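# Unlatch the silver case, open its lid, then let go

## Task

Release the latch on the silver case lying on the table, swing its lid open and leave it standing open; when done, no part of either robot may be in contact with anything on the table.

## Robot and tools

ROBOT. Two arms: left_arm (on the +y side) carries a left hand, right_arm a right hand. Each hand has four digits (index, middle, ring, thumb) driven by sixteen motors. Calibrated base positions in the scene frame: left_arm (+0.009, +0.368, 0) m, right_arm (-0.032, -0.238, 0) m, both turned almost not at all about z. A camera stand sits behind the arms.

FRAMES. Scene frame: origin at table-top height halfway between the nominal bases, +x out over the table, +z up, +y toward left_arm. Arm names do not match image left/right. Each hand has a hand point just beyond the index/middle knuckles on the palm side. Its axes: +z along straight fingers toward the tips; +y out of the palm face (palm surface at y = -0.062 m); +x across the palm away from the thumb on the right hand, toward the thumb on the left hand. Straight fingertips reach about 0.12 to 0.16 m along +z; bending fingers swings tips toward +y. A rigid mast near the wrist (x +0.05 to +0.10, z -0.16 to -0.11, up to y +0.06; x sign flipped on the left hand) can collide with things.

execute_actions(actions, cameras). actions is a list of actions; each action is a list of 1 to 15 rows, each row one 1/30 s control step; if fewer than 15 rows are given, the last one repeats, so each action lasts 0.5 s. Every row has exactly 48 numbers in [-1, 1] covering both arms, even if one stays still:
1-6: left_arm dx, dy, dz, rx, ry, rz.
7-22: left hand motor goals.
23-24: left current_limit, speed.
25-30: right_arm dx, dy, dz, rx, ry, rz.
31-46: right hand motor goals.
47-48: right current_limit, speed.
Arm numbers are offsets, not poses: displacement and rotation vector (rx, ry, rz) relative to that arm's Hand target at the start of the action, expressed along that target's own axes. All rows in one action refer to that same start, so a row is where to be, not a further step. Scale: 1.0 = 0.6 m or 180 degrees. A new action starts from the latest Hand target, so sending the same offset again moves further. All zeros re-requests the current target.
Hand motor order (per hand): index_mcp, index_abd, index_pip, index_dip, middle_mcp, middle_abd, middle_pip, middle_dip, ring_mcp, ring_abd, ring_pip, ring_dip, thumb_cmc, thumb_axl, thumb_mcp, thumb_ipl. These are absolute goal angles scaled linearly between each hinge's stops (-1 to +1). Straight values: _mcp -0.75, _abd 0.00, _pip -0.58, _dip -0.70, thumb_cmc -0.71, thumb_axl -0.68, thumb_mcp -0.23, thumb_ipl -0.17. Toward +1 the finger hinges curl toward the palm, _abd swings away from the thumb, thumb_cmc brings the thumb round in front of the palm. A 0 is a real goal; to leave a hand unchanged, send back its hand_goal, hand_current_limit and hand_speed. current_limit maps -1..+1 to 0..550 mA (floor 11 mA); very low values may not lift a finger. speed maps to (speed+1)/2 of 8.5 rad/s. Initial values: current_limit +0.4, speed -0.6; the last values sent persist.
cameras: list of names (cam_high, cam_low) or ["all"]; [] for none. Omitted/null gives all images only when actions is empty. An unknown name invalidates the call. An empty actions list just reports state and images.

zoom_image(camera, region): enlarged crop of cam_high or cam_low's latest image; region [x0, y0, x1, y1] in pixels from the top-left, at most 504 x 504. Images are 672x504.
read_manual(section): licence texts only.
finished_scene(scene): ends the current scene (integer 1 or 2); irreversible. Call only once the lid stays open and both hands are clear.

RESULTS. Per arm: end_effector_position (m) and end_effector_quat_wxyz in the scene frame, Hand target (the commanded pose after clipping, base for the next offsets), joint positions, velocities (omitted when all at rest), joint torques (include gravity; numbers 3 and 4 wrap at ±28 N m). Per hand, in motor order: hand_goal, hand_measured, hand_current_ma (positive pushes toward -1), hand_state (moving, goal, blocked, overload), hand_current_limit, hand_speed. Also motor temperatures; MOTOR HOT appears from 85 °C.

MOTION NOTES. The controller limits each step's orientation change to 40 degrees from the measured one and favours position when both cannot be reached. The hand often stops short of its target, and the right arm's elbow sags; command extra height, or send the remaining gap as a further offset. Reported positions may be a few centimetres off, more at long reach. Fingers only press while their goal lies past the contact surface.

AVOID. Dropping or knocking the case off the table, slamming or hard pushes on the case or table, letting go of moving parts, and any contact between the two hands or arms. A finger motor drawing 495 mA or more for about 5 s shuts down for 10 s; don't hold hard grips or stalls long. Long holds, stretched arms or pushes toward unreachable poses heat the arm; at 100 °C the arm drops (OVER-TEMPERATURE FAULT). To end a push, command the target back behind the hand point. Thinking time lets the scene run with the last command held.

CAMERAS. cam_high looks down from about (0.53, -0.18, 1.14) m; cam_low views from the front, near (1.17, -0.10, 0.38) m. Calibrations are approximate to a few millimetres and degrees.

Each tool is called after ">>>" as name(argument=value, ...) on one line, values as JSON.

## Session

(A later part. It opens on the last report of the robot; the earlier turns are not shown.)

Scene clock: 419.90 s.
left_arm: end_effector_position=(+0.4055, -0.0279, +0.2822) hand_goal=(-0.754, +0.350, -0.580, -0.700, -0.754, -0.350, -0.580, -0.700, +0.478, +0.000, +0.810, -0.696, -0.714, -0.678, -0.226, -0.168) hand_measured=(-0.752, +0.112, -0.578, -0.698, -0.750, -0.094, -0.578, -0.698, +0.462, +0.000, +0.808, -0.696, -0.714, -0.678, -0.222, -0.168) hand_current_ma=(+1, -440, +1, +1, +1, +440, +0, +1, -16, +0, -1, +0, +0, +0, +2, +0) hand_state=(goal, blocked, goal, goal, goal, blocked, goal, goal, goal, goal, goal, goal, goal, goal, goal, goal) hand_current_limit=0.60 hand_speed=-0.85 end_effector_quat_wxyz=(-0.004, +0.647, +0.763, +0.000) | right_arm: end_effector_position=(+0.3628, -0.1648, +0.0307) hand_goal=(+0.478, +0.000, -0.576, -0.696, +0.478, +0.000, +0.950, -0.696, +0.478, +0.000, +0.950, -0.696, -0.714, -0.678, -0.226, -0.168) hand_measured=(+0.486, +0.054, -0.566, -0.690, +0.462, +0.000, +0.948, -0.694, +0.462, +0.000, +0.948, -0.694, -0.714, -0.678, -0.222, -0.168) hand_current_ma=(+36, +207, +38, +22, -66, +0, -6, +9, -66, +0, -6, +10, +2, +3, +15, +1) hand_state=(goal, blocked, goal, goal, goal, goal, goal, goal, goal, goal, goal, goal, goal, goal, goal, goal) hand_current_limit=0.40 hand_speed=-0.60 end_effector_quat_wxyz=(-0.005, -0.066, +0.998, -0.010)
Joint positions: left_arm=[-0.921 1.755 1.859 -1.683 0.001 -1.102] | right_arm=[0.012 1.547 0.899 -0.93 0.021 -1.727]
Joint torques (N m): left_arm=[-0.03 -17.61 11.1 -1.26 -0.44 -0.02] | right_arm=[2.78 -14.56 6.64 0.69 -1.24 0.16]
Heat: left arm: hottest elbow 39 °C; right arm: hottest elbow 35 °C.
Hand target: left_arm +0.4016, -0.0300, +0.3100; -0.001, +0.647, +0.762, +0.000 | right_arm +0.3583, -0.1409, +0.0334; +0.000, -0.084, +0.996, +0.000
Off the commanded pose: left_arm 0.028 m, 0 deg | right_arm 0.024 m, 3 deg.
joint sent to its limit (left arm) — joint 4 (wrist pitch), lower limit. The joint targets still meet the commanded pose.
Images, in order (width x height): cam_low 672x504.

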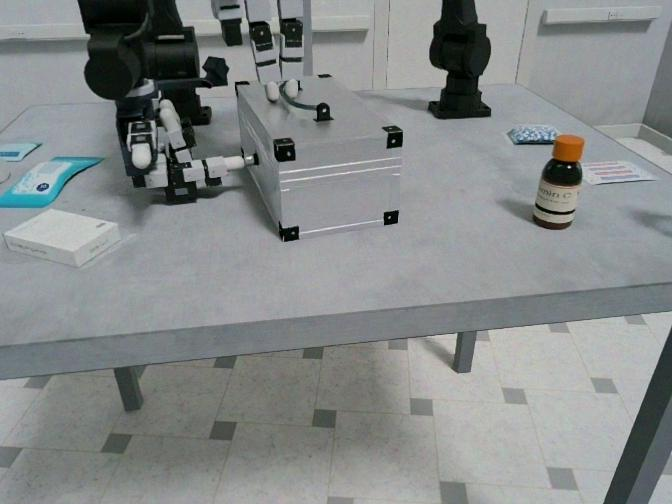

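>>> execute_actions(actions=[[[0.0,0,-0.02,0,0,0,-0.754,0.35,-0.58,-0.7,-0.754,-0.35,-0.58,-0.7,0.479,0,0.81,-0.696,-0.714,-0.678,-0.226,-0.168,0.6,-0.85,0,0,0,0,0,0,0.479,0,-0.576,-0.696,0.479,0,0.95,-0.696,0.479,0,0.95,-0.696,-0.714,-0.678,-0.226,-0.168,0.4,-0.6]]], cameras=["cam_low"])

>>> zoom_image(camera="cam_low", region=[230, 50, 330, 140])

Scene clock: 423.07 s.
left_arm: end_effector_position=(+0.4044, -0.0259, +0.2921) hand_goal=(-0.754, +0.350, -0.580, -0.700, -0.754, -0.350, -0.580, -0.700, +0.478, +0.000, +0.810, -0.696, -0.714, -0.678, -0.226, -0.168) hand_measured=(-0.752, +0.112, -0.578, -0.698, -0.750, -0.094, -0.578, -0.698, +0.462, +0.000, +0.808, -0.696, -0.714, -0.678, -0.222, -0.168) hand_current_ma=(+1, -440, +1, +1, +1, +440, +0, +1, -16, +0, -1, +0, +0, +0, +2, +0) hand_state=(goal, blocked, goal, goal, goal, blocked, goal, goal, goal, goal, goal, goal, goal, goal, goal, goal) hand_current_limit=0.60 hand_speed=-0.85 end_effector_quat_wxyz=(+0.003, +0.647, +0.763, +0.001) | right_arm: end_effector_position=(+0.3628, -0.1648, +0.0307) hand_goal=(+0.478, +0.000, -0.576, -0.696, +0.478, +0.000, +0.950, -0.696, +0.478, +0.000, +0.950, -0.696, -0.714, -0.678, -0.226, -0.168) hand_measured=(+0.486, +0.054, -0.566, -0.690, +0.462, +0.000, +0.948, -0.694, +0.462, +0.000, +0.948, -0.694, -0.714, -0.678, -0.222, -0.168) hand_current_ma=(+36, +207, +38, +22, -66, +0, -6, +9, -66, +0, -6, +10, +2, +3, +15, +1) hand_state=(goal, blocked, goal, goal, goal, goal, goal, goal, goal, goal, goal, goal, goal, goal, goal, goal) hand_current_limit=0.40 hand_speed=-0.60 end_effector_quat_wxyz=(-0.005, -0.066, +0.998, -0.010)
Joint positions: left_arm=[-0.922 1.741 1.865 -1.688 -0.003 -1.102] | right_arm=[0.012 1.547 0.899 -0.93 0.021 -1.727]
Joint torques (N m): left_arm=[-0.09 -17.44 11.51 -0.96 -0.47 -0.01] | right_arm=[3.02 -14.33 6.64 0.62 -1.21 0.14]
Heat: left arm: hottest elbow 40 °C; right arm: hottest shoulder 35 °C.
Hand target: left_arm +0.4017, -0.0300, +0.3222; +0.000, +0.647, +0.762, +0.000 | right_arm +0.3583, -0.1409, +0.0334; +0.000, -0.084, +0.996, +0.000
Off the commanded pose: left_arm 0.030 m, 0 deg | right_arm 0.024 m, 3 deg.
joint sent to its limit (left arm) — joint 4 (wrist pitch), lower limit. The joint targets are off in orientation, not in position.
Images, in order (width x height): cam_low 672x504.

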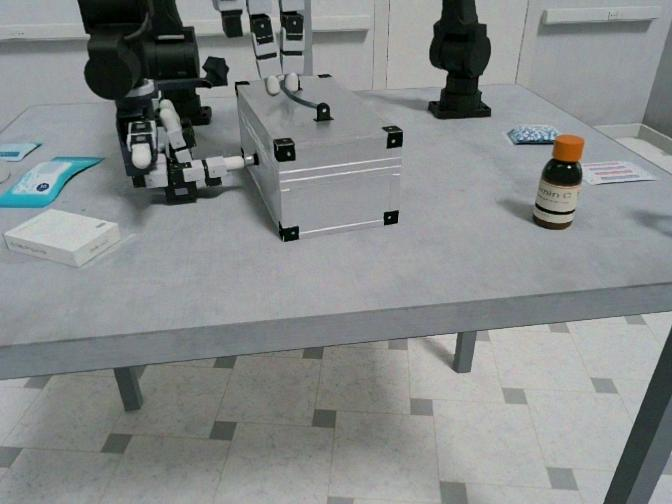

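Scaled by 5.040.

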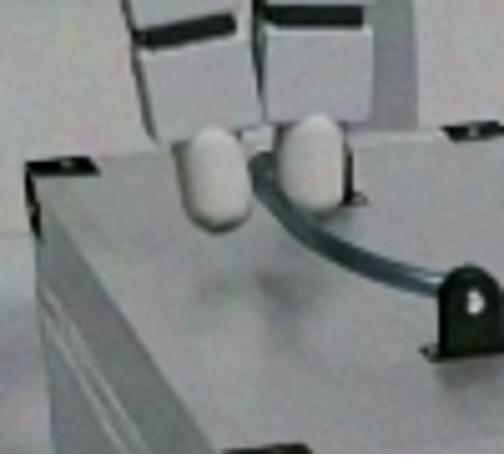

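>>> execute_actions(actions=[[[0.01,0,-0.015,0,0,0,-0.754,0.35,-0.58,-0.7,-0.754,-0.35,-0.58,-0.7,0.479,0,0.81,-0.696,-0.714,-0.678,-0.226,-0.168,0.65,-0.85,0,0,0,0,0,0,0.479,0,-0.576,-0.696,0.479,0,0.95,-0.696,0.479,0,0.95,-0.696,-0.714,-0.678,-0.226,-0.168,0.4,-0.6]],[[0.018,0,-0.015,0,0,0,-0.754,0.35,-0.58,-0.7,-0.754,-0.35,-0.58,-0.7,0.479,0,0.81,-0.696,-0.714,-0.678,-0.226,-0.168,0.65,-0.85,0,0,0,0,0,0,0.479,0,-0.576,-0.696,0.479,0,0.95,-0.696,0.479,0,0.95,-0.696,-0.714,-0.678,-0.226,-0.168,0.4,-0.6]]], cameras=["cam_low"])

>>> zoom_image(camera="cam_low", region=[230, 50, 330, 140])

Scene clock: 430.03 s.
left_arm: end_effector_position=(+0.3981, -0.0142, +0.3246) hand_goal=(-0.754, +0.350, -0.580, -0.700, -0.754, -0.350, -0.580, -0.700, +0.478, +0.000, +0.810, -0.696, -0.714, -0.678, -0.226, -0.168) hand_measured=(-0.752, +0.112, -0.578, -0.698, -0.752, -0.094, -0.578, -0.698, +0.462, +0.000, +0.808, -0.696, -0.714, -0.678, -0.222, -0.168) hand_current_ma=(+0, -454, +0, +1, +1, +454, +0, +0, -16, +0, -1, +0, +0, +0, +2, +0) hand_state=(goal, blocked, goal, goal, goal, blocked, goal, goal, goal, goal, goal, goal, goal, goal, goal, goal) hand_current_limit=0.65 hand_speed=-0.85 end_effector_quat_wxyz=(+0.029, +0.647, +0.762, +0.000) | right_arm: end_effector_position=(+0.3628, -0.1648, +0.0307) hand_goal=(+0.478, +0.000, -0.576, -0.696, +0.478, +0.000, +0.950, -0.696, +0.478, +0.000, +0.950, -0.696, -0.714, -0.678, -0.226, -0.168) hand_measured=(+0.486, +0.054, -0.566, -0.690, +0.462, +0.000, +0.948, -0.694, +0.462, +0.000, +0.948, -0.694, -0.714, -0.678, -0.222, -0.168) hand_current_ma=(+36, +207, +38, +22, -66, +0, -6, +9, -66, +0, -6, +10, +2, +3, +15, +1) hand_state=(goal, blocked, goal, goal, goal, goal, goal, goal, goal, goal, goal, goal, goal, goal, goal, goal) hand_current_limit=0.40 hand_speed=-0.60 end_effector_quat_wxyz=(-0.005, -0.066, +0.998, -0.010)
Joint positions: left_arm=[-0.922 1.681 1.865 -1.699 -0.014 -1.1] | right_arm=[0.012 1.547 0.899 -0.93 0.021 -1.727]
Joint torques (N m): left_arm=[0.85 -15.85 9.46 -0.43 -0.28 0.11] | right_arm=[3.02 -14.33 6.74 0.59 -1.25 0.17]
Heat: left arm: hottest elbow 40 °C; right arm: hottest shoulder 35 °C.
Hand target: left_arm +0.3990, -0.0135, +0.3401; -0.001, +0.647, +0.762, +0.000 | right_arm +0.3583, -0.1409, +0.0334; +0.000, -0.084, +0.996, +0.000
Off the commanded pose: left_arm 0.015 m, 3 deg | right_arm 0.024 m, 3 deg.
joint sent to its limit (left arm) — joint 4 (wrist pitch), lower limit. The joint targets are off in orientation, not in position.
Images, in order (width x height): cam_low 672x504.

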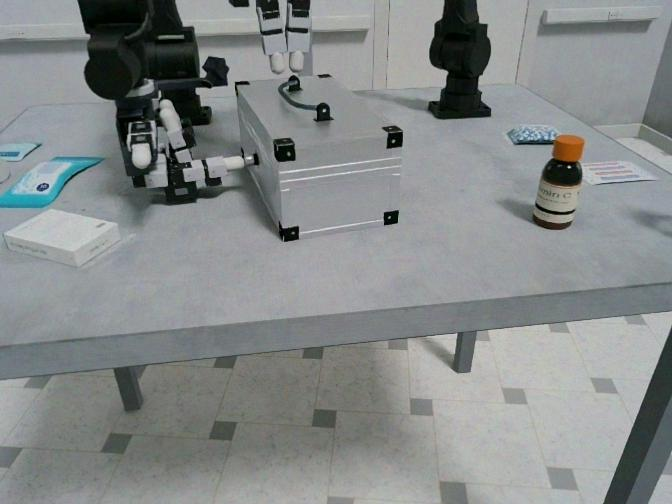

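Scaled by 5.040.

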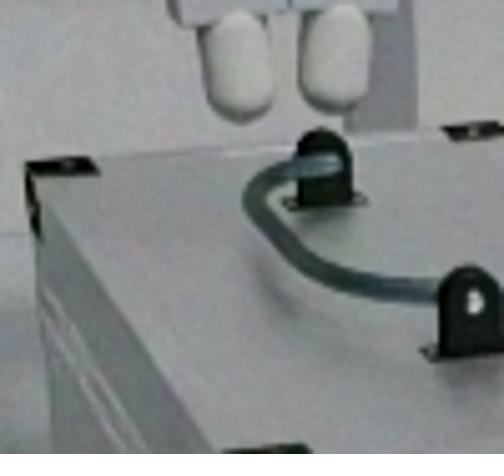

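>>> execute_actions(actions=[[[-0.024,0.008,-0.01,0,0,0,-0.548,-0.12,-0.796,-0.7,-0.959,0.12,-0.358,-0.7,0.479,0,0.81,-0.696,-0.714,-0.678,-0.226,-0.168,0.5,-0.6,0,0,0,0,0,0,0.479,0,-0.576,-0.696,0.479,0,0.95,-0.696,0.479,0,0.95,-0.696,-0.714,-0.678,-0.226,-0.168,0.4,-0.6]],[[0,0,0.06,0,0,0,-0.548,-0.12,-0.796,-0.7,-0.959,0.12,-0.358,-0.7,0.479,0,0.81,-0.696,-0.714,-0.678,-0.226,-0.168,0.5,-0.6,0,0,0,0,0,0,0.479,0,-0.576,-0.696,0.479,0,0.95,-0.696,0.479,0,0.95,-0.696,-0.714,-0.678,-0.226,-0.168,0.4,-0.6]]], cameras=["cam_low"])

>>> zoom_image(camera="cam_low", region=[230, 50, 330, 140])

Scene clock: 459.60 s.
left_arm: end_effector_position=(+0.4040, -0.0240, +0.3140) hand_goal=(-0.548, -0.120, -0.796, -0.700, -0.960, +0.120, -0.358, -0.700, +0.478, +0.000, +0.810, -0.696, -0.714, -0.678, -0.226, -0.168) hand_measured=(-0.552, -0.116, -0.794, -0.698, -0.952, +0.116, -0.360, -0.698, +0.462, +0.000, +0.808, -0.696, -0.714, -0.678, -0.222, -0.168) hand_current_ma=(-2, +1, +1, +0, +5, -2, -1, +0, -16, +0, -1, +0, +0, +0, +2, +0) hand_state=(goal, goal, goal, goal, goal, goal, goal, goal, goal, goal, goal, goal, goal, goal, goal, goal) hand_current_limit=0.50 hand_speed=-0.60 end_effector_quat_wxyz=(+0.022, +0.647, +0.762, -0.001) | right_arm: end_effector_position=(+0.3628, -0.1648, +0.0307) hand_goal=(+0.478, +0.000, -0.576, -0.696, +0.478, +0.000, +0.950, -0.696, +0.478, +0.000, +0.950, -0.696, -0.714, -0.678, -0.226, -0.168) hand_measured=(+0.486, +0.054, -0.566, -0.690, +0.462, +0.000, +0.948, -0.694, +0.462, +0.000, +0.948, -0.694, -0.714, -0.678, -0.222, -0.168) hand_current_ma=(+36, +207, +38, +22, -66, +0, -6, +9, -66, +0, -6, +10, +2, +3, +15, +1) hand_state=(goal, blocked, goal, goal, goal, goal, goal, goal, goal, goal, goal, goal, goal, goal, goal, goal) hand_current_limit=0.40 hand_speed=-0.60 end_effector_quat_wxyz=(-0.005, -0.066, +0.998, -0.010)
Joint positions: left_arm=[-0.922 1.719 1.89 -1.699 -0.008 -1.1] | right_arm=[0.012 1.547 0.899 -0.93 0.021 -1.727]
Joint torques (N m): left_arm=[0.79 -13.68 8.77 -0.44 -0.13 0.06] | right_arm=[3.14 -14.39 6.72 0.72 -1.21 0.17]
Heat: left arm: hottest elbow 40 °C; right arm: hottest shoulder 35 °C.
Hand target: left_arm +0.4060, -0.0269, +0.3100; -0.001, +0.647, +0.762, +0.000 | right_arm +0.3583, -0.1409, +0.0334; +0.000, -0.084, +0.996, +0.000
Off the commanded pose: left_arm 0.005 m, 3 deg | right_arm 0.024 m, 3 deg.
joint sent to its limit (left arm) — joint 4 (wrist pitch), lower limit. The joint targets still meet the commanded pose.
Images, in order (width x height): cam_low 672x504.

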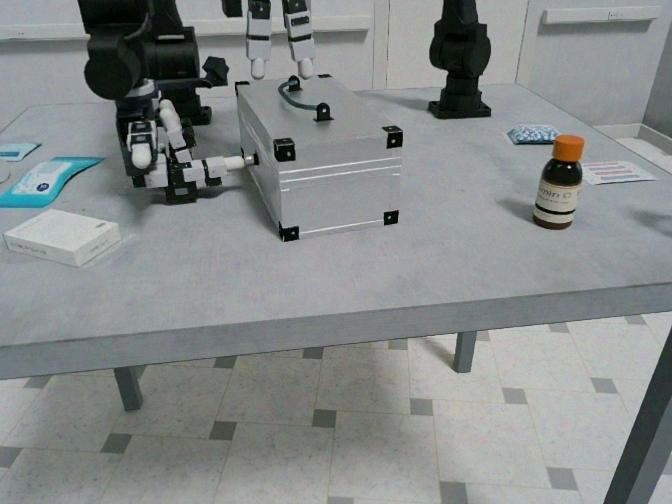

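Scaled by 5.040.

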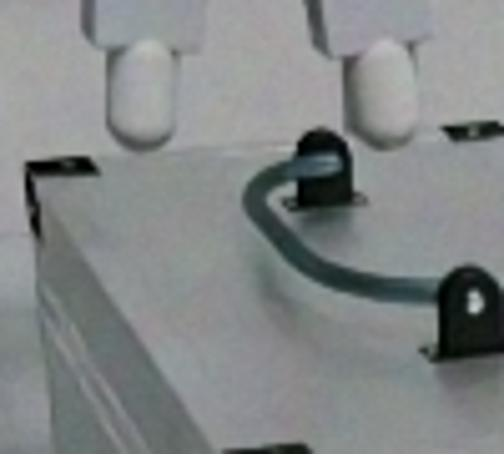

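>>> execute_actions(actions=[[[0,0,0.045,0,0,0,-0.548,-0.12,-0.796,-0.7,-0.959,0.12,-0.358,-0.7,0.479,0,0.81,-0.696,-0.714,-0.678,-0.226,-0.168,0.5,-0.6,0,0,0,0,0,0,0.479,0,-0.576,-0.696,0.479,0,0.95,-0.696,0.479,0,0.95,-0.696,-0.714,-0.678,-0.226,-0.168,0.4,-0.6]]], cameras=["cam_low"])

>>> zoom_image(camera="cam_low", region=[230, 50, 330, 140])

Scene clock: 462.83 s.
left_arm: end_effector_position=(+0.4025, -0.0237, +0.2937) hand_goal=(-0.548, -0.120, -0.796, -0.700, -0.960, +0.120, -0.358, -0.700, +0.478, +0.000, +0.810, -0.696, -0.714, -0.678, -0.226, -0.168) hand_measured=(-0.552, -0.116, -0.794, -0.698, -0.952, +0.116, -0.360, -0.698, +0.462, +0.000, +0.808, -0.696, -0.714, -0.678, -0.222, -0.168) hand_current_ma=(-2, +1, +1, +0, +5, -1, -1, +0, -16, +0, -1, +0, +0, +0, +2, +0) hand_state=(goal, goal, goal, goal, goal, goal, goal, goal, goal, goal, goal, goal, goal, goal, goal, goal) hand_current_limit=0.50 hand_speed=-0.60 end_effector_quat_wxyz=(+0.006, +0.647, +0.762, +0.000) | right_arm: end_effector_position=(+0.3628, -0.1648, +0.0307) hand_goal=(+0.478, +0.000, -0.576, -0.696, +0.478, +0.000, +0.950, -0.696, +0.478, +0.000, +0.950, -0.696, -0.714, -0.678, -0.226, -0.168) hand_measured=(+0.486, +0.054, -0.566, -0.690, +0.462, +0.000, +0.948, -0.694, +0.462, +0.000, +0.948, -0.694, -0.714, -0.678, -0.222, -0.168) hand_current_ma=(+36, +207, +38, +22, -66, +0, -6, +9, -66, +0, -6, +10, +2, +3, +15, +1) hand_state=(goal, blocked, goal, goal, goal, goal, goal, goal, goal, goal, goal, goal, goal, goal, goal, goal) hand_current_limit=0.40 hand_speed=-0.60 end_effector_quat_wxyz=(-0.005, -0.066, +0.998, -0.010)
Joint positions: left_arm=[-0.922 1.73 1.853 -1.683 -0.002 -1.1] | right_arm=[0.012 1.547 0.899 -0.93 0.021 -1.727]
Joint torques (N m): left_arm=[0.91 -13.68 7.83 0.09 -0.12 0.05] | right_arm=[2.78 -14.56 6.78 0.54 -1.23 0.15]
Heat: left arm: hottest elbow 40 °C; right arm: hottest shoulder 35 °C.
Hand target: left_arm +0.4060, -0.0268, +0.2830; -0.001, +0.647, +0.762, +0.000 | right_arm +0.3583, -0.1409, +0.0334; +0.000, -0.084, +0.996, +0.000
Off the commanded pose: left_arm 0.012 m, 1 deg | right_arm 0.024 m, 3 deg.
Images, in order (width x height): cam_low 672x504.

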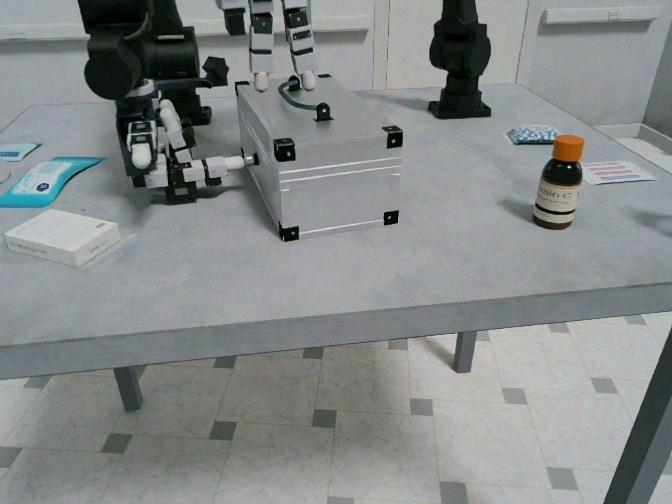

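Scaled by 5.040.

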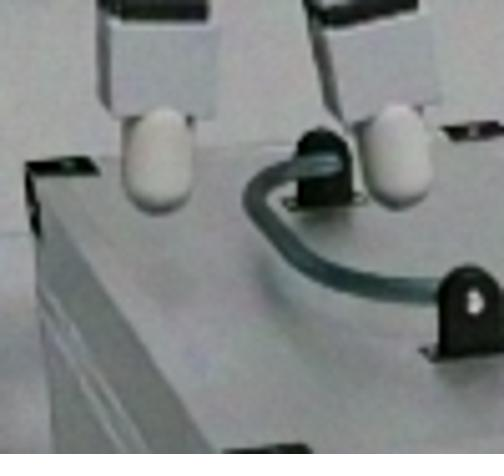

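>>> execute_actions(actions=[[[-0.016,0,0.018,0,0,0,-0.548,-0.12,-0.796,-0.7,-0.959,0.12,-0.358,-0.7,0.479,0,0.81,-0.696,-0.714,-0.678,-0.226,-0.168,0.5,-0.6,0,0,0,0,0,0,0.479,0,-0.576,-0.696,0.479,0,0.95,-0.696,0.479,0,0.95,-0.696,-0.714,-0.678,-0.226,-0.168,0.4,-0.6]]], cameras=["cam_low"])

>>> zoom_image(camera="cam_low", region=[230, 50, 330, 140])

Scene clock: 466.47 s.
left_arm: end_effector_position=(+0.4074, -0.0303, +0.2838) hand_goal=(-0.548, -0.120, -0.796, -0.700, -0.960, +0.120, -0.358, -0.700, +0.478, +0.000, +0.810, -0.696, -0.714, -0.678, -0.226, -0.168) hand_measured=(-0.552, -0.116, -0.794, -0.698, -0.952, +0.116, -0.360, -0.698, +0.462, +0.000, +0.808, -0.696, -0.714, -0.678, -0.222, -0.168) hand_current_ma=(-2, +1, +1, +0, +5, -1, -1, +0, -16, +0, -1, +0, +0, +0, +2, +0) hand_state=(goal, goal, goal, goal, goal, goal, goal, goal, goal, goal, goal, goal, goal, goal, goal, goal) hand_current_limit=0.50 hand_speed=-0.60 end_effector_quat_wxyz=(+0.006, +0.647, +0.762, -0.001) | right_arm: end_effector_position=(+0.3628, -0.1648, +0.0307) hand_goal=(+0.478, +0.000, -0.576, -0.696, +0.478, +0.000, +0.950, -0.696, +0.478, +0.000, +0.950, -0.696, -0.714, -0.678, -0.226, -0.168) hand_measured=(+0.486, +0.054, -0.566, -0.690, +0.462, +0.000, +0.948, -0.694, +0.462, +0.000, +0.948, -0.694, -0.714, -0.678, -0.222, -0.168) hand_current_ma=(+36, +207, +38, +22, -66, +0, -6, +9, -66, +0, -6, +10, +2, +3, +15, +1) hand_state=(goal, blocked, goal, goal, goal, goal, goal, goal, goal, goal, goal, goal, goal, goal, goal, goal) hand_current_limit=0.40 hand_speed=-0.60 end_effector_quat_wxyz=(-0.005, -0.066, +0.998, -0.010)
Joint positions: left_arm=[-0.922 1.749 1.853 -1.662 -0.002 -1.101] | right_arm=[0.012 1.547 0.899 -0.93 0.021 -1.727]
Joint torques (N m): left_arm=[0.26 -13.92 7.98 0.09 -0.12 -0.01] | right_arm=[2.67 -14.62 6.68 0.58 -1.22 0.16]
Heat: left arm: hottest elbow 40 °C; right arm: hottest shoulder 35 °C.
Hand target: left_arm +0.4075, -0.0363, +0.2722; -0.001, +0.647, +0.762, +0.000 | right_arm +0.3583, -0.1409, +0.0334; +0.000, -0.084, +0.996, +0.000
Off the commanded pose: left_arm 0.013 m, 1 deg | right_arm 0.024 m, 3 deg.
Images, in order (width x height): cam_low 672x504.

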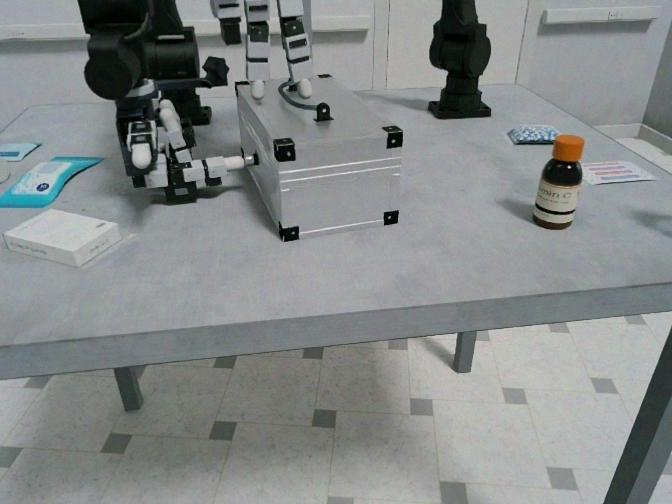

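Scaled by 5.040.

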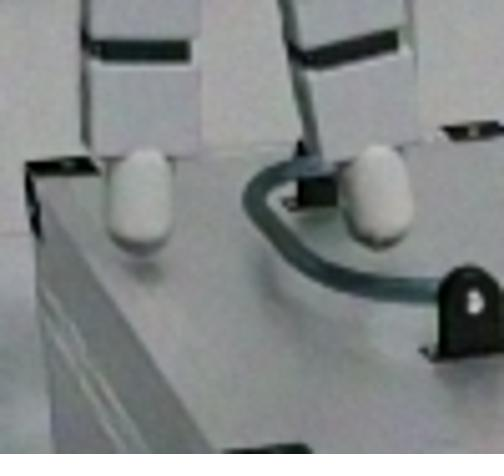

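>>> execute_actions(actions=[[[0,0,0.005,0,0,0,-0.548,0.35,-0.796,-0.7,-0.959,-0.35,-0.358,-0.7,0.479,0,0.81,-0.696,-0.714,-0.678,-0.226,-0.168,0.65,-0.8,0,0,0,0,0,0,0.479,0,-0.576,-0.696,0.479,0,0.95,-0.696,0.479,0,0.95,-0.696,-0.714,-0.678,-0.226,-0.168,0.4,-0.6]]], cameras=["cam_low"])

>>> zoom_image(camera="cam_low", region=[230, 50, 330, 140])

Scene clock: 469.57 s.
left_arm: end_effector_position=(+0.4073, -0.0300, +0.2813) hand_goal=(-0.548, +0.350, -0.796, -0.700, -0.960, -0.350, -0.358, -0.700, +0.478, +0.000, +0.810, -0.696, -0.714, -0.678, -0.226, -0.168) hand_measured=(-0.552, +0.106, -0.796, -0.700, -0.954, -0.128, -0.360, -0.698, +0.462, +0.000, +0.808, -0.696, -0.714, -0.678, -0.222, -0.168) hand_current_ma=(-1, -454, +0, +0, +3, +454, +0, +0, -16, +0, -1, +0, +0, +0, +2, +0) hand_state=(goal, blocked, goal, goal, goal, blocked, goal, goal, goal, goal, goal, goal, goal, goal, goal, goal) hand_current_limit=0.65 hand_speed=-0.80 end_effector_quat_wxyz=(+0.007, +0.644, +0.765, -0.001) | right_arm: end_effector_position=(+0.3628, -0.1648, +0.0307) hand_goal=(+0.478, +0.000, -0.576, -0.696, +0.478, +0.000, +0.950, -0.696, +0.478, +0.000, +0.950, -0.696, -0.714, -0.678, -0.226, -0.168) hand_measured=(+0.486, +0.054, -0.566, -0.690, +0.462, +0.000, +0.948, -0.694, +0.462, +0.000, +0.948, -0.694, -0.714, -0.678, -0.222, -0.168) hand_current_ma=(+36, +207, +38, +22, -66, +0, -6, +9, -66, +0, -6, +10, +2, +3, +15, +1) hand_state=(goal, blocked, goal, goal, goal, goal, goal, goal, goal, goal, goal, goal, goal, goal, goal, goal) hand_current_limit=0.40 hand_speed=-0.60 end_effector_quat_wxyz=(-0.005, -0.066, +0.998, -0.010)
Joint positions: left_arm=[-0.922 1.749 1.847 -1.655 -0.002 -1.109] | right_arm=[0.012 1.547 0.899 -0.93 0.021 -1.727]
Joint torques (N m): left_arm=[0.32 -14.45 7.76 0.13 -0.13 0.06] | right_arm=[2.96 -14.51 6.68 0.65 -1.25 0.15]
Heat: left arm: hottest elbow 39 °C; right arm: hottest shoulder 35 °C.
Hand target: left_arm +0.4075, -0.0363, +0.2692; -0.001, +0.647, +0.762, +0.000 | right_arm +0.3583, -0.1409, +0.0334; +0.000, -0.084, +0.996, +0.000
Off the commanded pose: left_arm 0.014 m, 1 deg | right_arm 0.024 m, 3 deg.
Images, in order (width x height): cam_low 672x504.

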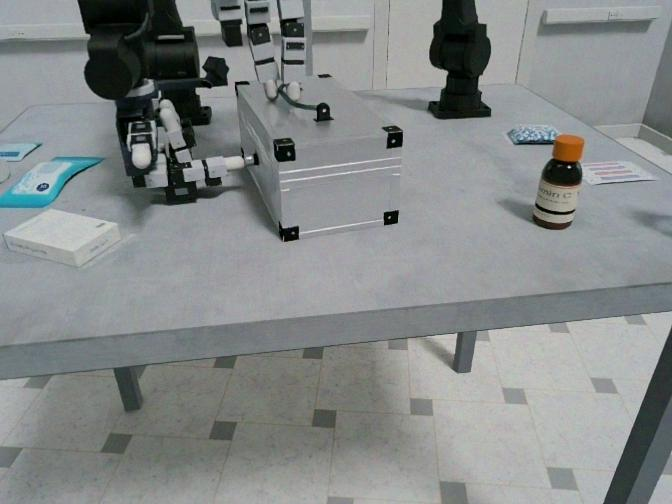

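Scaled by 5.040.

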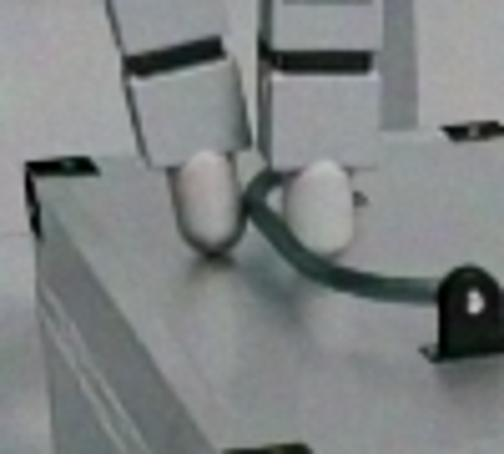

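>>> execute_actions(actions=[[[0,0,-0.04,0,0,0,-0.548,0.35,-0.796,-0.7,-0.959,-0.35,-0.358,-0.7,0.479,0,0.81,-0.696,-0.714,-0.678,-0.226,-0.168,0.68,-0.8,0,0,0,0,0,0,0.479,0,-0.576,-0.696,0.479,0,0.95,-0.696,0.479,0,0.95,-0.696,-0.714,-0.678,-0.226,-0.168,0.4,-0.6]],[[0,0,-0.02,0,0,0,-0.548,0.35,-0.796,-0.7,-0.959,-0.35,-0.358,-0.7,0.479,0,0.81,-0.696,-0.714,-0.678,-0.226,-0.168,0.68,-0.8,0,0,0,0,0,0,0.479,0,-0.576,-0.696,0.479,0,0.95,-0.696,0.479,0,0.95,-0.696,-0.714,-0.678,-0.226,-0.168,0.4,-0.6]]], cameras=["cam_low"])

>>> zoom_image(camera="cam_low", region=[230, 50, 330, 140])

Scene clock: 475.33 s.
left_arm: end_effector_position=(+0.4058, -0.0281, +0.2881) hand_goal=(-0.548, +0.350, -0.796, -0.700, -0.960, -0.350, -0.358, -0.700, +0.478, +0.000, +0.810, -0.696, -0.714, -0.678, -0.226, -0.168) hand_measured=(-0.546, +0.110, -0.794, -0.700, -0.954, -0.128, -0.354, -0.698, +0.462, +0.000, +0.808, -0.696, -0.714, -0.678, -0.222, -0.168) hand_current_ma=(+0, -462, +0, +0, +3, +462, +2, +0, -16, +0, -1, +0, +0, +0, +2, +0) hand_state=(goal, blocked, goal, goal, goal, blocked, goal, goal, goal, goal, goal, goal, goal, goal, goal, goal) hand_current_limit=0.68 hand_speed=-0.80 end_effector_quat_wxyz=(+0.000, +0.644, +0.765, +0.000) | right_arm: end_effector_position=(+0.3628, -0.1648, +0.0307) hand_goal=(+0.478, +0.000, -0.576, -0.696, +0.478, +0.000, +0.950, -0.696, +0.478, +0.000, +0.950, -0.696, -0.714, -0.678, -0.226, -0.168) hand_measured=(+0.486, +0.054, -0.566, -0.690, +0.462, +0.000, +0.948, -0.694, +0.462, +0.000, +0.948, -0.694, -0.714, -0.678, -0.222, -0.168) hand_current_ma=(+36, +207, +38, +22, -66, +0, -6, +9, -66, +0, -6, +10, +2, +3, +15, +1) hand_state=(goal, blocked, goal, goal, goal, goal, goal, goal, goal, goal, goal, goal, goal, goal, goal, goal) hand_current_limit=0.40 hand_speed=-0.60 end_effector_quat_wxyz=(-0.005, -0.066, +0.998, -0.010)
Joint positions: left_arm=[-0.922 1.754 1.873 -1.69 -0.001 -1.109] | right_arm=[0.012 1.547 0.899 -0.93 0.021 -1.727]
Joint torques (N m): left_arm=[0.21 -15.68 11.82 -0.94 -0.36 0.07] | right_arm=[2.9 -14.56 6.74 0.62 -1.24 0.14]
Heat: left arm: hottest elbow 39 °C; right arm: hottest shoulder 35 °C.
Hand target: left_arm +0.4076, -0.0363, +0.3052; -0.001, +0.647, +0.762, +0.000 | right_arm +0.3583, -0.1409, +0.0334; +0.000, -0.084, +0.996, +0.000
Off the commanded pose: left_arm 0.019 m, 0 deg | right_arm 0.024 m, 3 deg.
joint sent to its limit (left arm) — joint 4 (wrist pitch), lower limit. The joint targets still meet the commanded pose.
Images, in order (width x height): cam_low 672x504.

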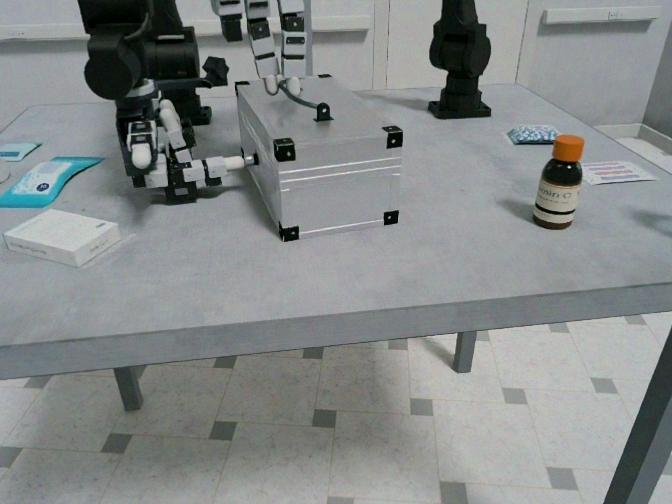

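Scaled by 5.040.

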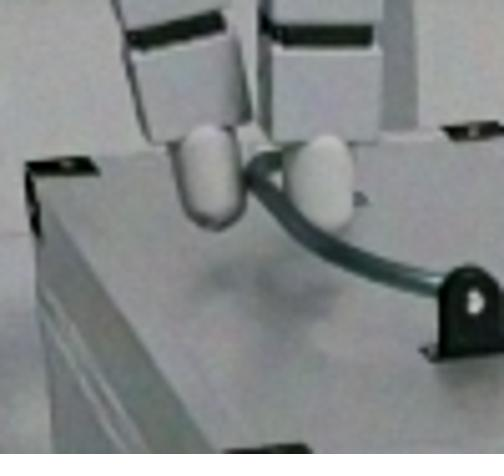

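>>> execute_actions(actions=[[[0.006,0,-0.012,0,0,0,-0.548,0.35,-0.796,-0.7,-0.959,-0.35,-0.358,-0.7,0.479,0,0.81,-0.696,-0.714,-0.678,-0.226,-0.168,0.7,-0.8,0,0,0,0,0,0,0.479,0,-0.576,-0.696,0.479,0,0.95,-0.696,0.479,0,0.95,-0.696,-0.714,-0.678,-0.226,-0.168,0.4,-0.6]]], cameras=["cam_low"])

>>> zoom_image(camera="cam_low", region=[230, 50, 330, 140])

Scene clock: 479.20 s.
left_arm: end_effector_position=(+0.4058, -0.0281, +0.2881) hand_goal=(-0.548, +0.350, -0.796, -0.700, -0.960, -0.350, -0.358, -0.700, +0.478, +0.000, +0.810, -0.696, -0.714, -0.678, -0.226, -0.168) hand_measured=(-0.546, +0.110, -0.794, -0.700, -0.956, -0.128, -0.354, -0.698, +0.462, +0.000, +0.808, -0.696, -0.714, -0.678, -0.222, -0.168) hand_current_ma=(+0, -467, +0, +0, +2, +467, +2, +0, -16, +0, -1, +0, +0, +0, +2, +0) hand_state=(goal, blocked, goal, goal, goal, blocked, goal, goal, goal, goal, goal, goal, goal, goal, goal, goal) hand_current_limit=0.70 hand_speed=-0.80 end_effector_quat_wxyz=(+0.000, +0.644, +0.765, +0.001) | right_arm: end_effector_position=(+0.3628, -0.1648, +0.0307) hand_goal=(+0.478, +0.000, -0.576, -0.696, +0.478, +0.000, +0.950, -0.696, +0.478, +0.000, +0.950, -0.696, -0.714, -0.678, -0.226, -0.168) hand_measured=(+0.486, +0.054, -0.566, -0.690, +0.462, +0.000, +0.948, -0.694, +0.462, +0.000, +0.948, -0.694, -0.714, -0.678, -0.222, -0.168) hand_current_ma=(+36, +207, +38, +22, -66, +0, -6, +9, -66, +0, -6, +10, +2, +3, +15, +1) hand_state=(goal, blocked, goal, goal, goal, goal, goal, goal, goal, goal, goal, goal, goal, goal, goal, goal) hand_current_limit=0.40 hand_speed=-0.60 end_effector_quat_wxyz=(-0.005, -0.066, +0.998, -0.010)
Joint positions: left_arm=[-0.922 1.754 1.873 -1.69 -0.001 -1.109] | right_arm=[0.012 1.547 0.899 -0.93 0.021 -1.727]
Joint torques (N m): left_arm=[0.32 -16.79 11.52 -0.92 -0.42 0.1] | right_arm=[2.73 -14.45 6.65 0.61 -1.24 0.17]
Heat: left arm: hottest elbow 39 °C; right arm: hottest shoulder 35 °C.
Hand target: left_arm +0.4070, -0.0328, +0.3124; -0.001, +0.647, +0.762, +0.000 | right_arm +0.3583, -0.1409, +0.0334; +0.000, -0.084, +0.996, +0.000
Off the commanded pose: left_arm 0.025 m, 0 deg | right_arm 0.024 m, 3 deg.
joint sent to its limit (left arm) — joint 4 (wrist pitch), lower limit. The joint targets still meet the commanded pose.
Images, in order (width x height): cam_low 672x504.

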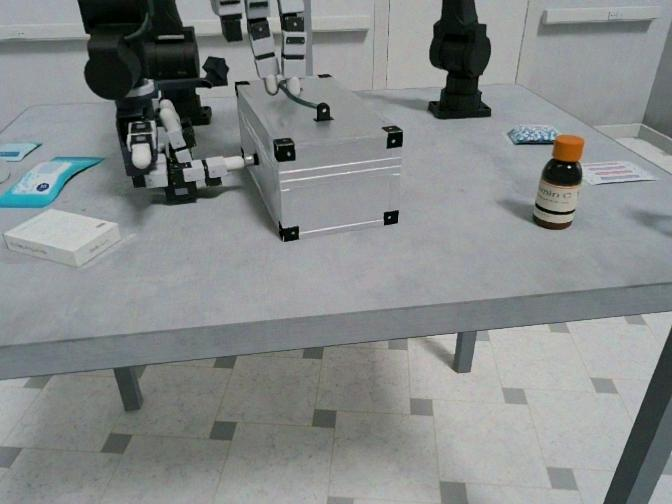

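Scaled by 5.040.

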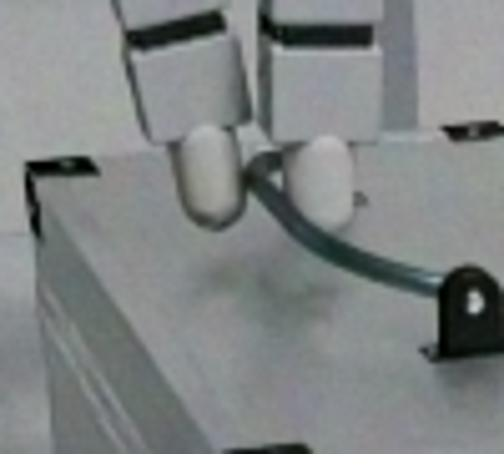

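>>> execute_actions(actions=[[[0.012,0,-0.01,0,0,0,-0.548,0.35,-0.796,-0.7,-0.959,-0.35,-0.358,-0.7,0.479,0,0.81,-0.696,-0.714,-0.678,-0.226,-0.168,0.7,-0.8,0,0,0,0,0,0,0.479,0,-0.576,-0.696,0.479,0,0.95,-0.696,0.479,0,0.95,-0.696,-0.714,-0.678,-0.226,-0.168,0.4,-0.6]]], cameras=["cam_low"])

>>> zoom_image(camera="cam_low", region=[230, 50, 330, 140])

Scene clock: 483.80 s.
left_arm: end_effector_position=(+0.4055, -0.0269, +0.2911) hand_goal=(-0.548, +0.350, -0.796, -0.700, -0.960, -0.350, -0.358, -0.700, +0.478, +0.000, +0.810, -0.696, -0.714, -0.678, -0.226, -0.168) hand_measured=(-0.548, +0.110, -0.794, -0.700, -0.958, -0.128, -0.354, -0.698, +0.462, +0.000, +0.808, -0.696, -0.714, -0.678, -0.222, -0.168) hand_current_ma=(+0, -468, +0, +0, +1, +467, +2, +0, -16, +0, -1, +0, +0, +0, +2, +0) hand_state=(goal, blocked, goal, goal, goal, blocked, goal, goal, goal, goal, goal, goal, goal, goal, goal, goal) hand_current_limit=0.70 hand_speed=-0.80 end_effector_quat_wxyz=(+0.002, +0.644, +0.765, +0.001) | right_arm: end_effector_position=(+0.3628, -0.1648, +0.0307) hand_goal=(+0.478, +0.000, -0.576, -0.696, +0.478, +0.000, +0.950, -0.696, +0.478, +0.000, +0.950, -0.696, -0.714, -0.678, -0.226, -0.168) hand_measured=(+0.486, +0.054, -0.566, -0.690, +0.462, +0.000, +0.948, -0.694, +0.462, +0.000, +0.948, -0.694, -0.714, -0.678, -0.222, -0.168) hand_current_ma=(+36, +207, +38, +22, -66, +0, -6, +9, -66, +0, -6, +10, +2, +3, +15, +1) hand_state=(goal, blocked, goal, goal, goal, goal, goal, goal, goal, goal, goal, goal, goal, goal, goal, goal) hand_current_limit=0.40 hand_speed=-0.60 end_effector_quat_wxyz=(-0.005, -0.066, +0.998, -0.010)
Joint positions: left_arm=[-0.922 1.749 1.873 -1.691 -0.004 -1.109] | right_arm=[0.012 1.547 0.899 -0.93 0.021 -1.727]
Joint torques (N m): left_arm=[0.79 -17.9 10.41 -0.87 -0.39 0.15] | right_arm=[3.08 -14.51 6.75 0.7 -1.25 0.15]
Heat: left arm: hottest elbow 39 °C; right arm: hottest shoulder 35 °C.
Hand target: left_arm +0.4058, -0.0256, +0.3186; +0.000, +0.647, +0.762, +0.000 | right_arm +0.3583, -0.1409, +0.0334; +0.000, -0.084, +0.996, +0.000
Off the commanded pose: left_arm 0.027 m, 1 deg | right_arm 0.024 m, 3 deg.
joint sent to its limit (left arm) — joint 4 (wrist pitch), lower limit. The joint targets are off in orientation, not in position.
Images, in order (width x height): cam_low 672x504.

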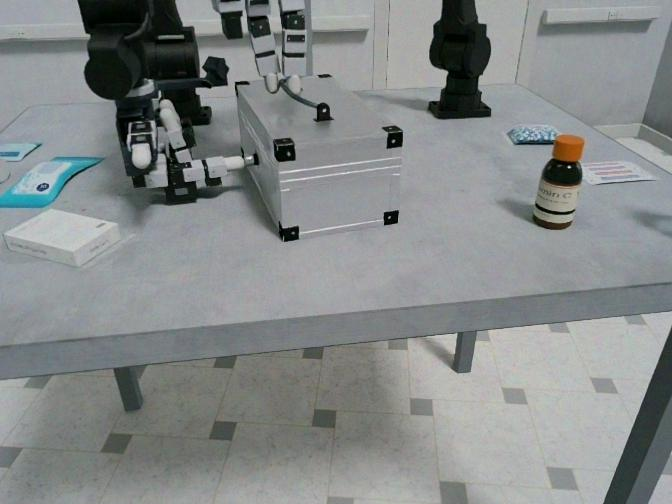

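Scaled by 5.040.

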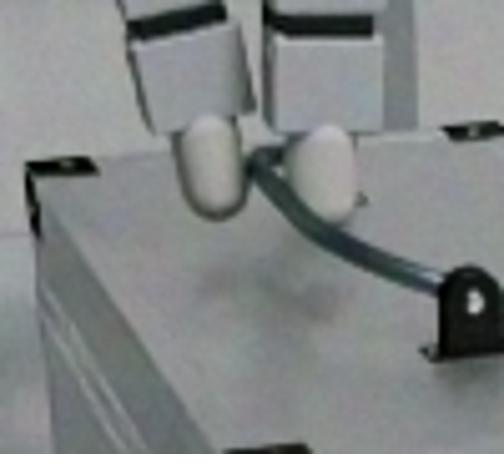

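>>> execute_actions(actions=[[[0.02,0,-0.015,0,0,0,-0.548,0.35,-0.796,-0.7,-0.959,-0.35,-0.358,-0.7,0.479,0,0.81,-0.696,-0.714,-0.678,-0.226,-0.168,0.7,-0.8,0,0,0,0,0,0,0.479,0,-0.576,-0.696,0.479,0,0.95,-0.696,0.479,0,0.95,-0.696,-0.714,-0.678,-0.226,-0.168,0.4,-0.6]]], cameras=["cam_low"])

Scene clock: 497.93 s.
left_arm: end_effector_position=(+0.4027, -0.0185, +0.3077) hand_goal=(-0.548, +0.350, -0.796, -0.700, -0.960, -0.350, -0.358, -0.700, +0.478, +0.000, +0.810, -0.696, -0.714, -0.678, -0.226, -0.168) hand_measured=(-0.554, +0.110, -0.796, -0.700, -0.962, -0.130, -0.358, -0.698, +0.462, +0.000, +0.808, -0.696, -0.714, -0.678, -0.222, -0.168) hand_current_ma=(-3, -468, +0, +0, -1, +467, +0, +0, -16, +0, -1, +0, +0, +0, +2, +0) hand_state=(goal, blocked, goal, goal, goal, blocked, goal, goal, goal, goal, goal, goal, goal, goal, goal, goal) hand_current_limit=0.70 hand_speed=-0.80 end_effector_quat_wxyz=(+0.012, +0.644, +0.765, +0.003) | right_arm: end_effector_position=(+0.3628, -0.1648, +0.0307) hand_goal=(+0.478, +0.000, -0.576, -0.696, +0.478, +0.000, +0.950, -0.696, +0.478, +0.000, +0.950, -0.696, -0.714, -0.678, -0.226, -0.168) hand_measured=(+0.486, +0.054, -0.566, -0.690, +0.462, +0.000, +0.948, -0.694, +0.462, +0.000, +0.948, -0.694, -0.714, -0.678, -0.222, -0.168) hand_current_ma=(+36, +207, +38, +22, -66, +0, -6, +9, -66, +0, -6, +10, +2, +3, +15, +1) hand_state=(goal, blocked, goal, goal, goal, goal, goal, goal, goal, goal, goal, goal, goal, goal, goal, goal) hand_current_limit=0.40 hand_speed=-0.60 end_effector_quat_wxyz=(-0.005, -0.066, +0.998, -0.010)
Joint positions: left_arm=[-0.919 1.718 1.872 -1.703 -0.011 -1.107] | right_arm=[0.012 1.547 0.899 -0.93 0.021 -1.727]
Joint torques (N m): left_arm=[1.32 -17.61 8.72 -0.35 -0.2 0.23] | right_arm=[2.78 -14.27 6.72 0.77 -1.25 0.16]
Heat: left arm: hottest shoulder 38 °C; right arm: hottest shoulder 35 °C.
Hand target: left_arm +0.4039, -0.0138, +0.3274; -0.001, +0.647, +0.762, +0.000 | right_arm +0.3583, -0.1409, +0.0334; +0.000, -0.084, +0.996, +0.000
Off the commanded pose: left_arm 0.020 m, 2 deg | right_arm 0.024 m, 3 deg.
joint sent to its limit (left arm) — joint 4 (wrist pitch), lower limit. The joint targets are off in orientation, not in position.
Images, in order (width x height): cam_low 672x504.

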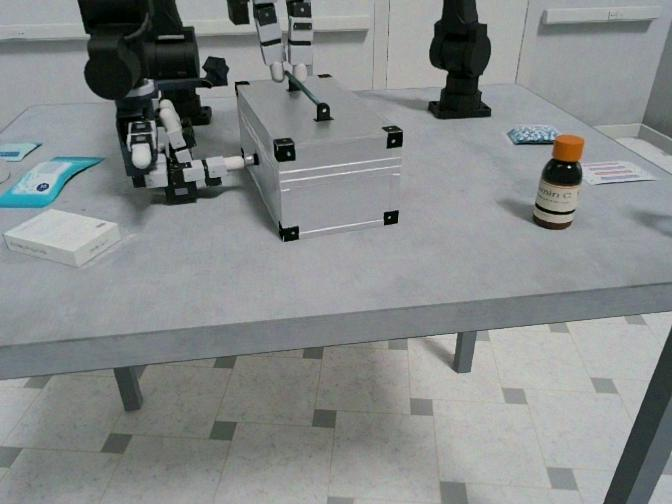

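>>> zoom_image(camera="cam_low", region=[200, 40, 360, 160])

Scaled by 3.150.

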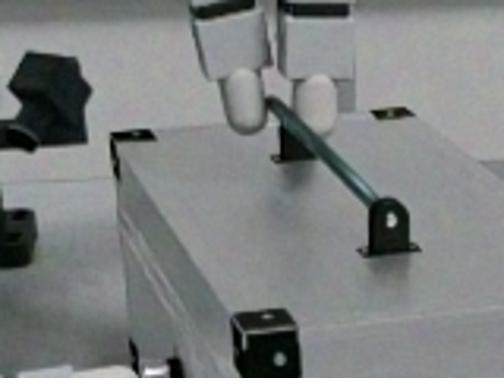

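>>> execute_actions(actions=[[[0.022,0,-0.005,0,0,0,-0.548,0.35,-0.796,-0.7,-0.959,-0.35,-0.358,-0.7,0.479,0,0.81,-0.696,-0.714,-0.678,-0.226,-0.168,0.7,-0.8,0,0,0,0,0,0,0.479,0,-0.576,-0.696,0.479,0,0.95,-0.696,0.479,0,0.95,-0.696,-0.714,-0.678,-0.226,-0.168,0.4,-0.6]],[[0.018,0,-0.008,0,0,0,-0.548,0.35,-0.796,-0.7,-0.959,-0.35,-0.358,-0.7,0.479,0,0.81,-0.696,-0.714,-0.678,-0.226,-0.168,0.7,-0.8,0,0,0,0,0,0,0.479,0,-0.576,-0.696,0.479,0,0.95,-0.696,0.479,0,0.95,-0.696,-0.714,-0.678,-0.226,-0.168,0.4,-0.6]]], cameras=["cam_low"])

>>> zoom_image(camera="cam_low", region=[200, 20, 380, 160])

Scene clock: 506.47 s.
left_arm: end_effector_position=(+0.3986, +0.0005, +0.3152) hand_goal=(-0.548, +0.350, -0.796, -0.700, -0.960, -0.350, -0.358, -0.700, +0.478, +0.000, +0.810, -0.696, -0.714, -0.678, -0.226, -0.168) hand_measured=(-0.552, +0.110, -0.794, -0.700, -0.960, -0.130, -0.354, -0.698, +0.462, +0.000, +0.808, -0.696, -0.714, -0.678, -0.222, -0.168) hand_current_ma=(-1, -468, +1, +0, +0, +467, +1, +0, -16, +0, -1, +0, +0, +0, +2, +0) hand_state=(goal, blocked, goal, goal, goal, blocked, goal, goal, goal, goal, goal, goal, goal, goal, goal, goal) hand_current_limit=0.70 hand_speed=-0.80 end_effector_quat_wxyz=(+0.014, +0.644, +0.765, +0.002) | right_arm: end_effector_position=(+0.3628, -0.1648, +0.0307) hand_goal=(+0.478, +0.000, -0.576, -0.696, +0.478, +0.000, +0.950, -0.696, +0.478, +0.000, +0.950, -0.696, -0.714, -0.678, -0.226, -0.168) hand_measured=(+0.486, +0.054, -0.566, -0.690, +0.462, +0.000, +0.948, -0.694, +0.462, +0.000, +0.948, -0.694, -0.714, -0.678, -0.222, -0.168) hand_current_ma=(+36, +207, +38, +22, -66, +0, -6, +9, -66, +0, -6, +10, +2, +3, +15, +1) hand_state=(goal, blocked, goal, goal, goal, goal, goal, goal, goal, goal, goal, goal, goal, goal, goal, goal) hand_current_limit=0.40 hand_speed=-0.60 end_effector_quat_wxyz=(-0.005, -0.066, +0.998, -0.010)
Joint positions: left_arm=[-0.903 1.667 1.826 -1.702 -0.009 -1.09] | right_arm=[0.012 1.547 0.899 -0.93 0.021 -1.727]
Joint torques (N m): left_arm=[1.73 -17.38 8.1 -0.32 -0.3 0.27] | right_arm=[2.9 -14.51 6.61 0.64 -1.22 0.15]
Heat: left arm: hottest shoulder 38 °C; right arm: hottest shoulder 35 °C.
Hand target: left_arm +0.4001, +0.0099, +0.3354; +0.000, +0.647, +0.762, +0.000 | right_arm +0.3583, -0.1409, +0.0334; +0.000, -0.084, +0.996, +0.000
Off the commanded pose: left_arm 0.022 m, 2 deg | right_arm 0.024 m, 3 deg.
joint sent to its limit (left arm) — joint 4 (wrist pitch), lower limit. The joint targets are off in orientation, not in position.
Images, in order (width x height): cam_low 672x504.

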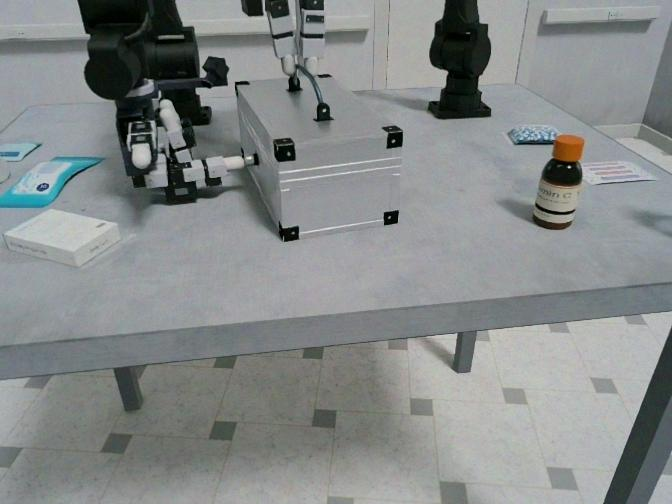

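Scaled by 2.800.

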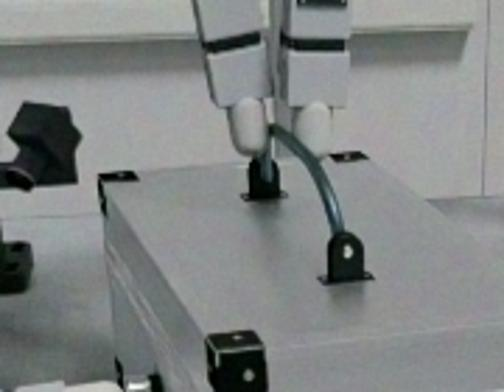

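>>> execute_actions(actions=[[[0.01,0,-0.01,0,0,0,-0.548,0.35,-0.796,-0.7,-0.959,-0.35,-0.358,-0.7,0.479,0,0.81,-0.696,-0.714,-0.678,-0.226,-0.168,0.7,-0.8,0,0,0,0,0,0,0.479,0,-0.576,-0.696,0.479,0,0.95,-0.696,0.479,0,0.95,-0.696,-0.714,-0.678,-0.226,-0.168,0.4,-0.6]],[[0.0,0,-0.012,0,0,0,-0.548,0.35,-0.796,-0.7,-0.959,-0.35,-0.358,-0.7,0.479,0,0.81,-0.696,-0.714,-0.678,-0.226,-0.168,0.7,-0.8,0,0,0,0,0,0,0.479,0,-0.576,-0.696,0.479,0,0.95,-0.696,0.479,0,0.95,-0.696,-0.714,-0.678,-0.226,-0.168,0.4,-0.6]]], cameras=["cam_low"])

>>> zoom_image(camera="cam_low", region=[200, 20, 380, 160])

Scene clock: 511.37 s.
left_arm: end_effector_position=(+0.3975, +0.0049, +0.3166) hand_goal=(-0.548, +0.350, -0.796, -0.700, -0.960, -0.350, -0.358, -0.700, +0.478, +0.000, +0.810, -0.696, -0.714, -0.678, -0.226, -0.168) hand_measured=(-0.550, +0.110, -0.794, -0.700, -0.960, -0.130, -0.354, -0.698, +0.462, +0.000, +0.808, -0.696, -0.714, -0.678, -0.222, -0.168) hand_current_ma=(-1, -467, +1, +0, +0, +467, +1, +0, -16, +0, -1, +0, +0, +0, +2, +0) hand_state=(goal, blocked, goal, goal, goal, blocked, goal, goal, goal, goal, goal, goal, goal, goal, goal, goal) hand_current_limit=0.70 hand_speed=-0.80 end_effector_quat_wxyz=(+0.015, +0.644, +0.765, +0.002) | right_arm: end_effector_position=(+0.3628, -0.1648, +0.0307) hand_goal=(+0.478, +0.000, -0.576, -0.696, +0.478, +0.000, +0.950, -0.696, +0.478, +0.000, +0.950, -0.696, -0.714, -0.678, -0.226, -0.168) hand_measured=(+0.486, +0.054, -0.566, -0.690, +0.462, +0.000, +0.948, -0.694, +0.462, +0.000, +0.948, -0.694, -0.714, -0.678, -0.222, -0.168) hand_current_ma=(+36, +207, +38, +22, -66, +0, -6, +9, -66, +0, -6, +10, +2, +3, +15, +1) hand_state=(goal, blocked, goal, goal, goal, goal, goal, goal, goal, goal, goal, goal, goal, goal, goal, goal) hand_current_limit=0.40 hand_speed=-0.60 end_effector_quat_wxyz=(-0.005, -0.066, +0.998, -0.010)
Joint positions: left_arm=[-0.899 1.655 1.815 -1.702 -0.01 -1.085] | right_arm=[0.012 1.547 0.899 -0.93 0.021 -1.727]
Joint torques (N m): left_arm=[1.79 -18.32 8.91 -0.32 -0.47 0.27] | right_arm=[2.96 -14.86 6.69 0.68 -1.24 0.14]
Heat: left arm: hottest elbow 39 °C; right arm: hottest shoulder 35 °C.
Hand target: left_arm +0.3990, +0.0158, +0.3486; +0.000, +0.647, +0.762, +0.000 | right_arm +0.3583, -0.1409, +0.0334; +0.000, -0.084, +0.996, +0.000
Off the commanded pose: left_arm 0.034 m, 2 deg | right_arm 0.024 m, 3 deg.
joint sent to its limit (left arm) — joint 4 (wrist pitch), lower limit. The joint targets are off in orientation, not in position.
Images, in order (width x height): cam_low 672x504.

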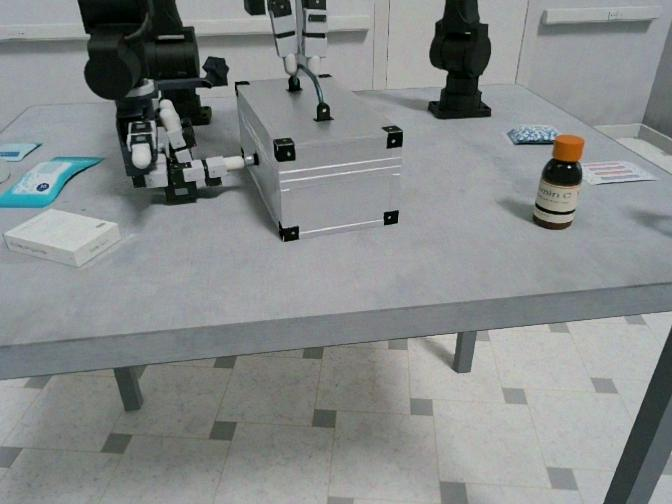

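Scaled by 2.800.

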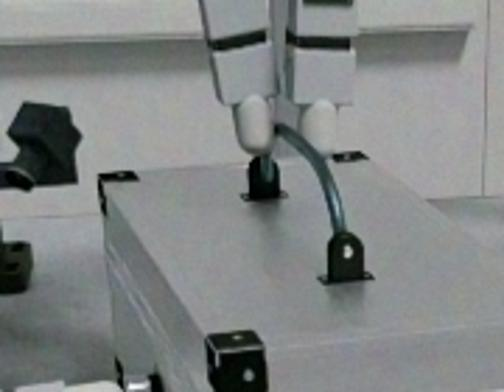

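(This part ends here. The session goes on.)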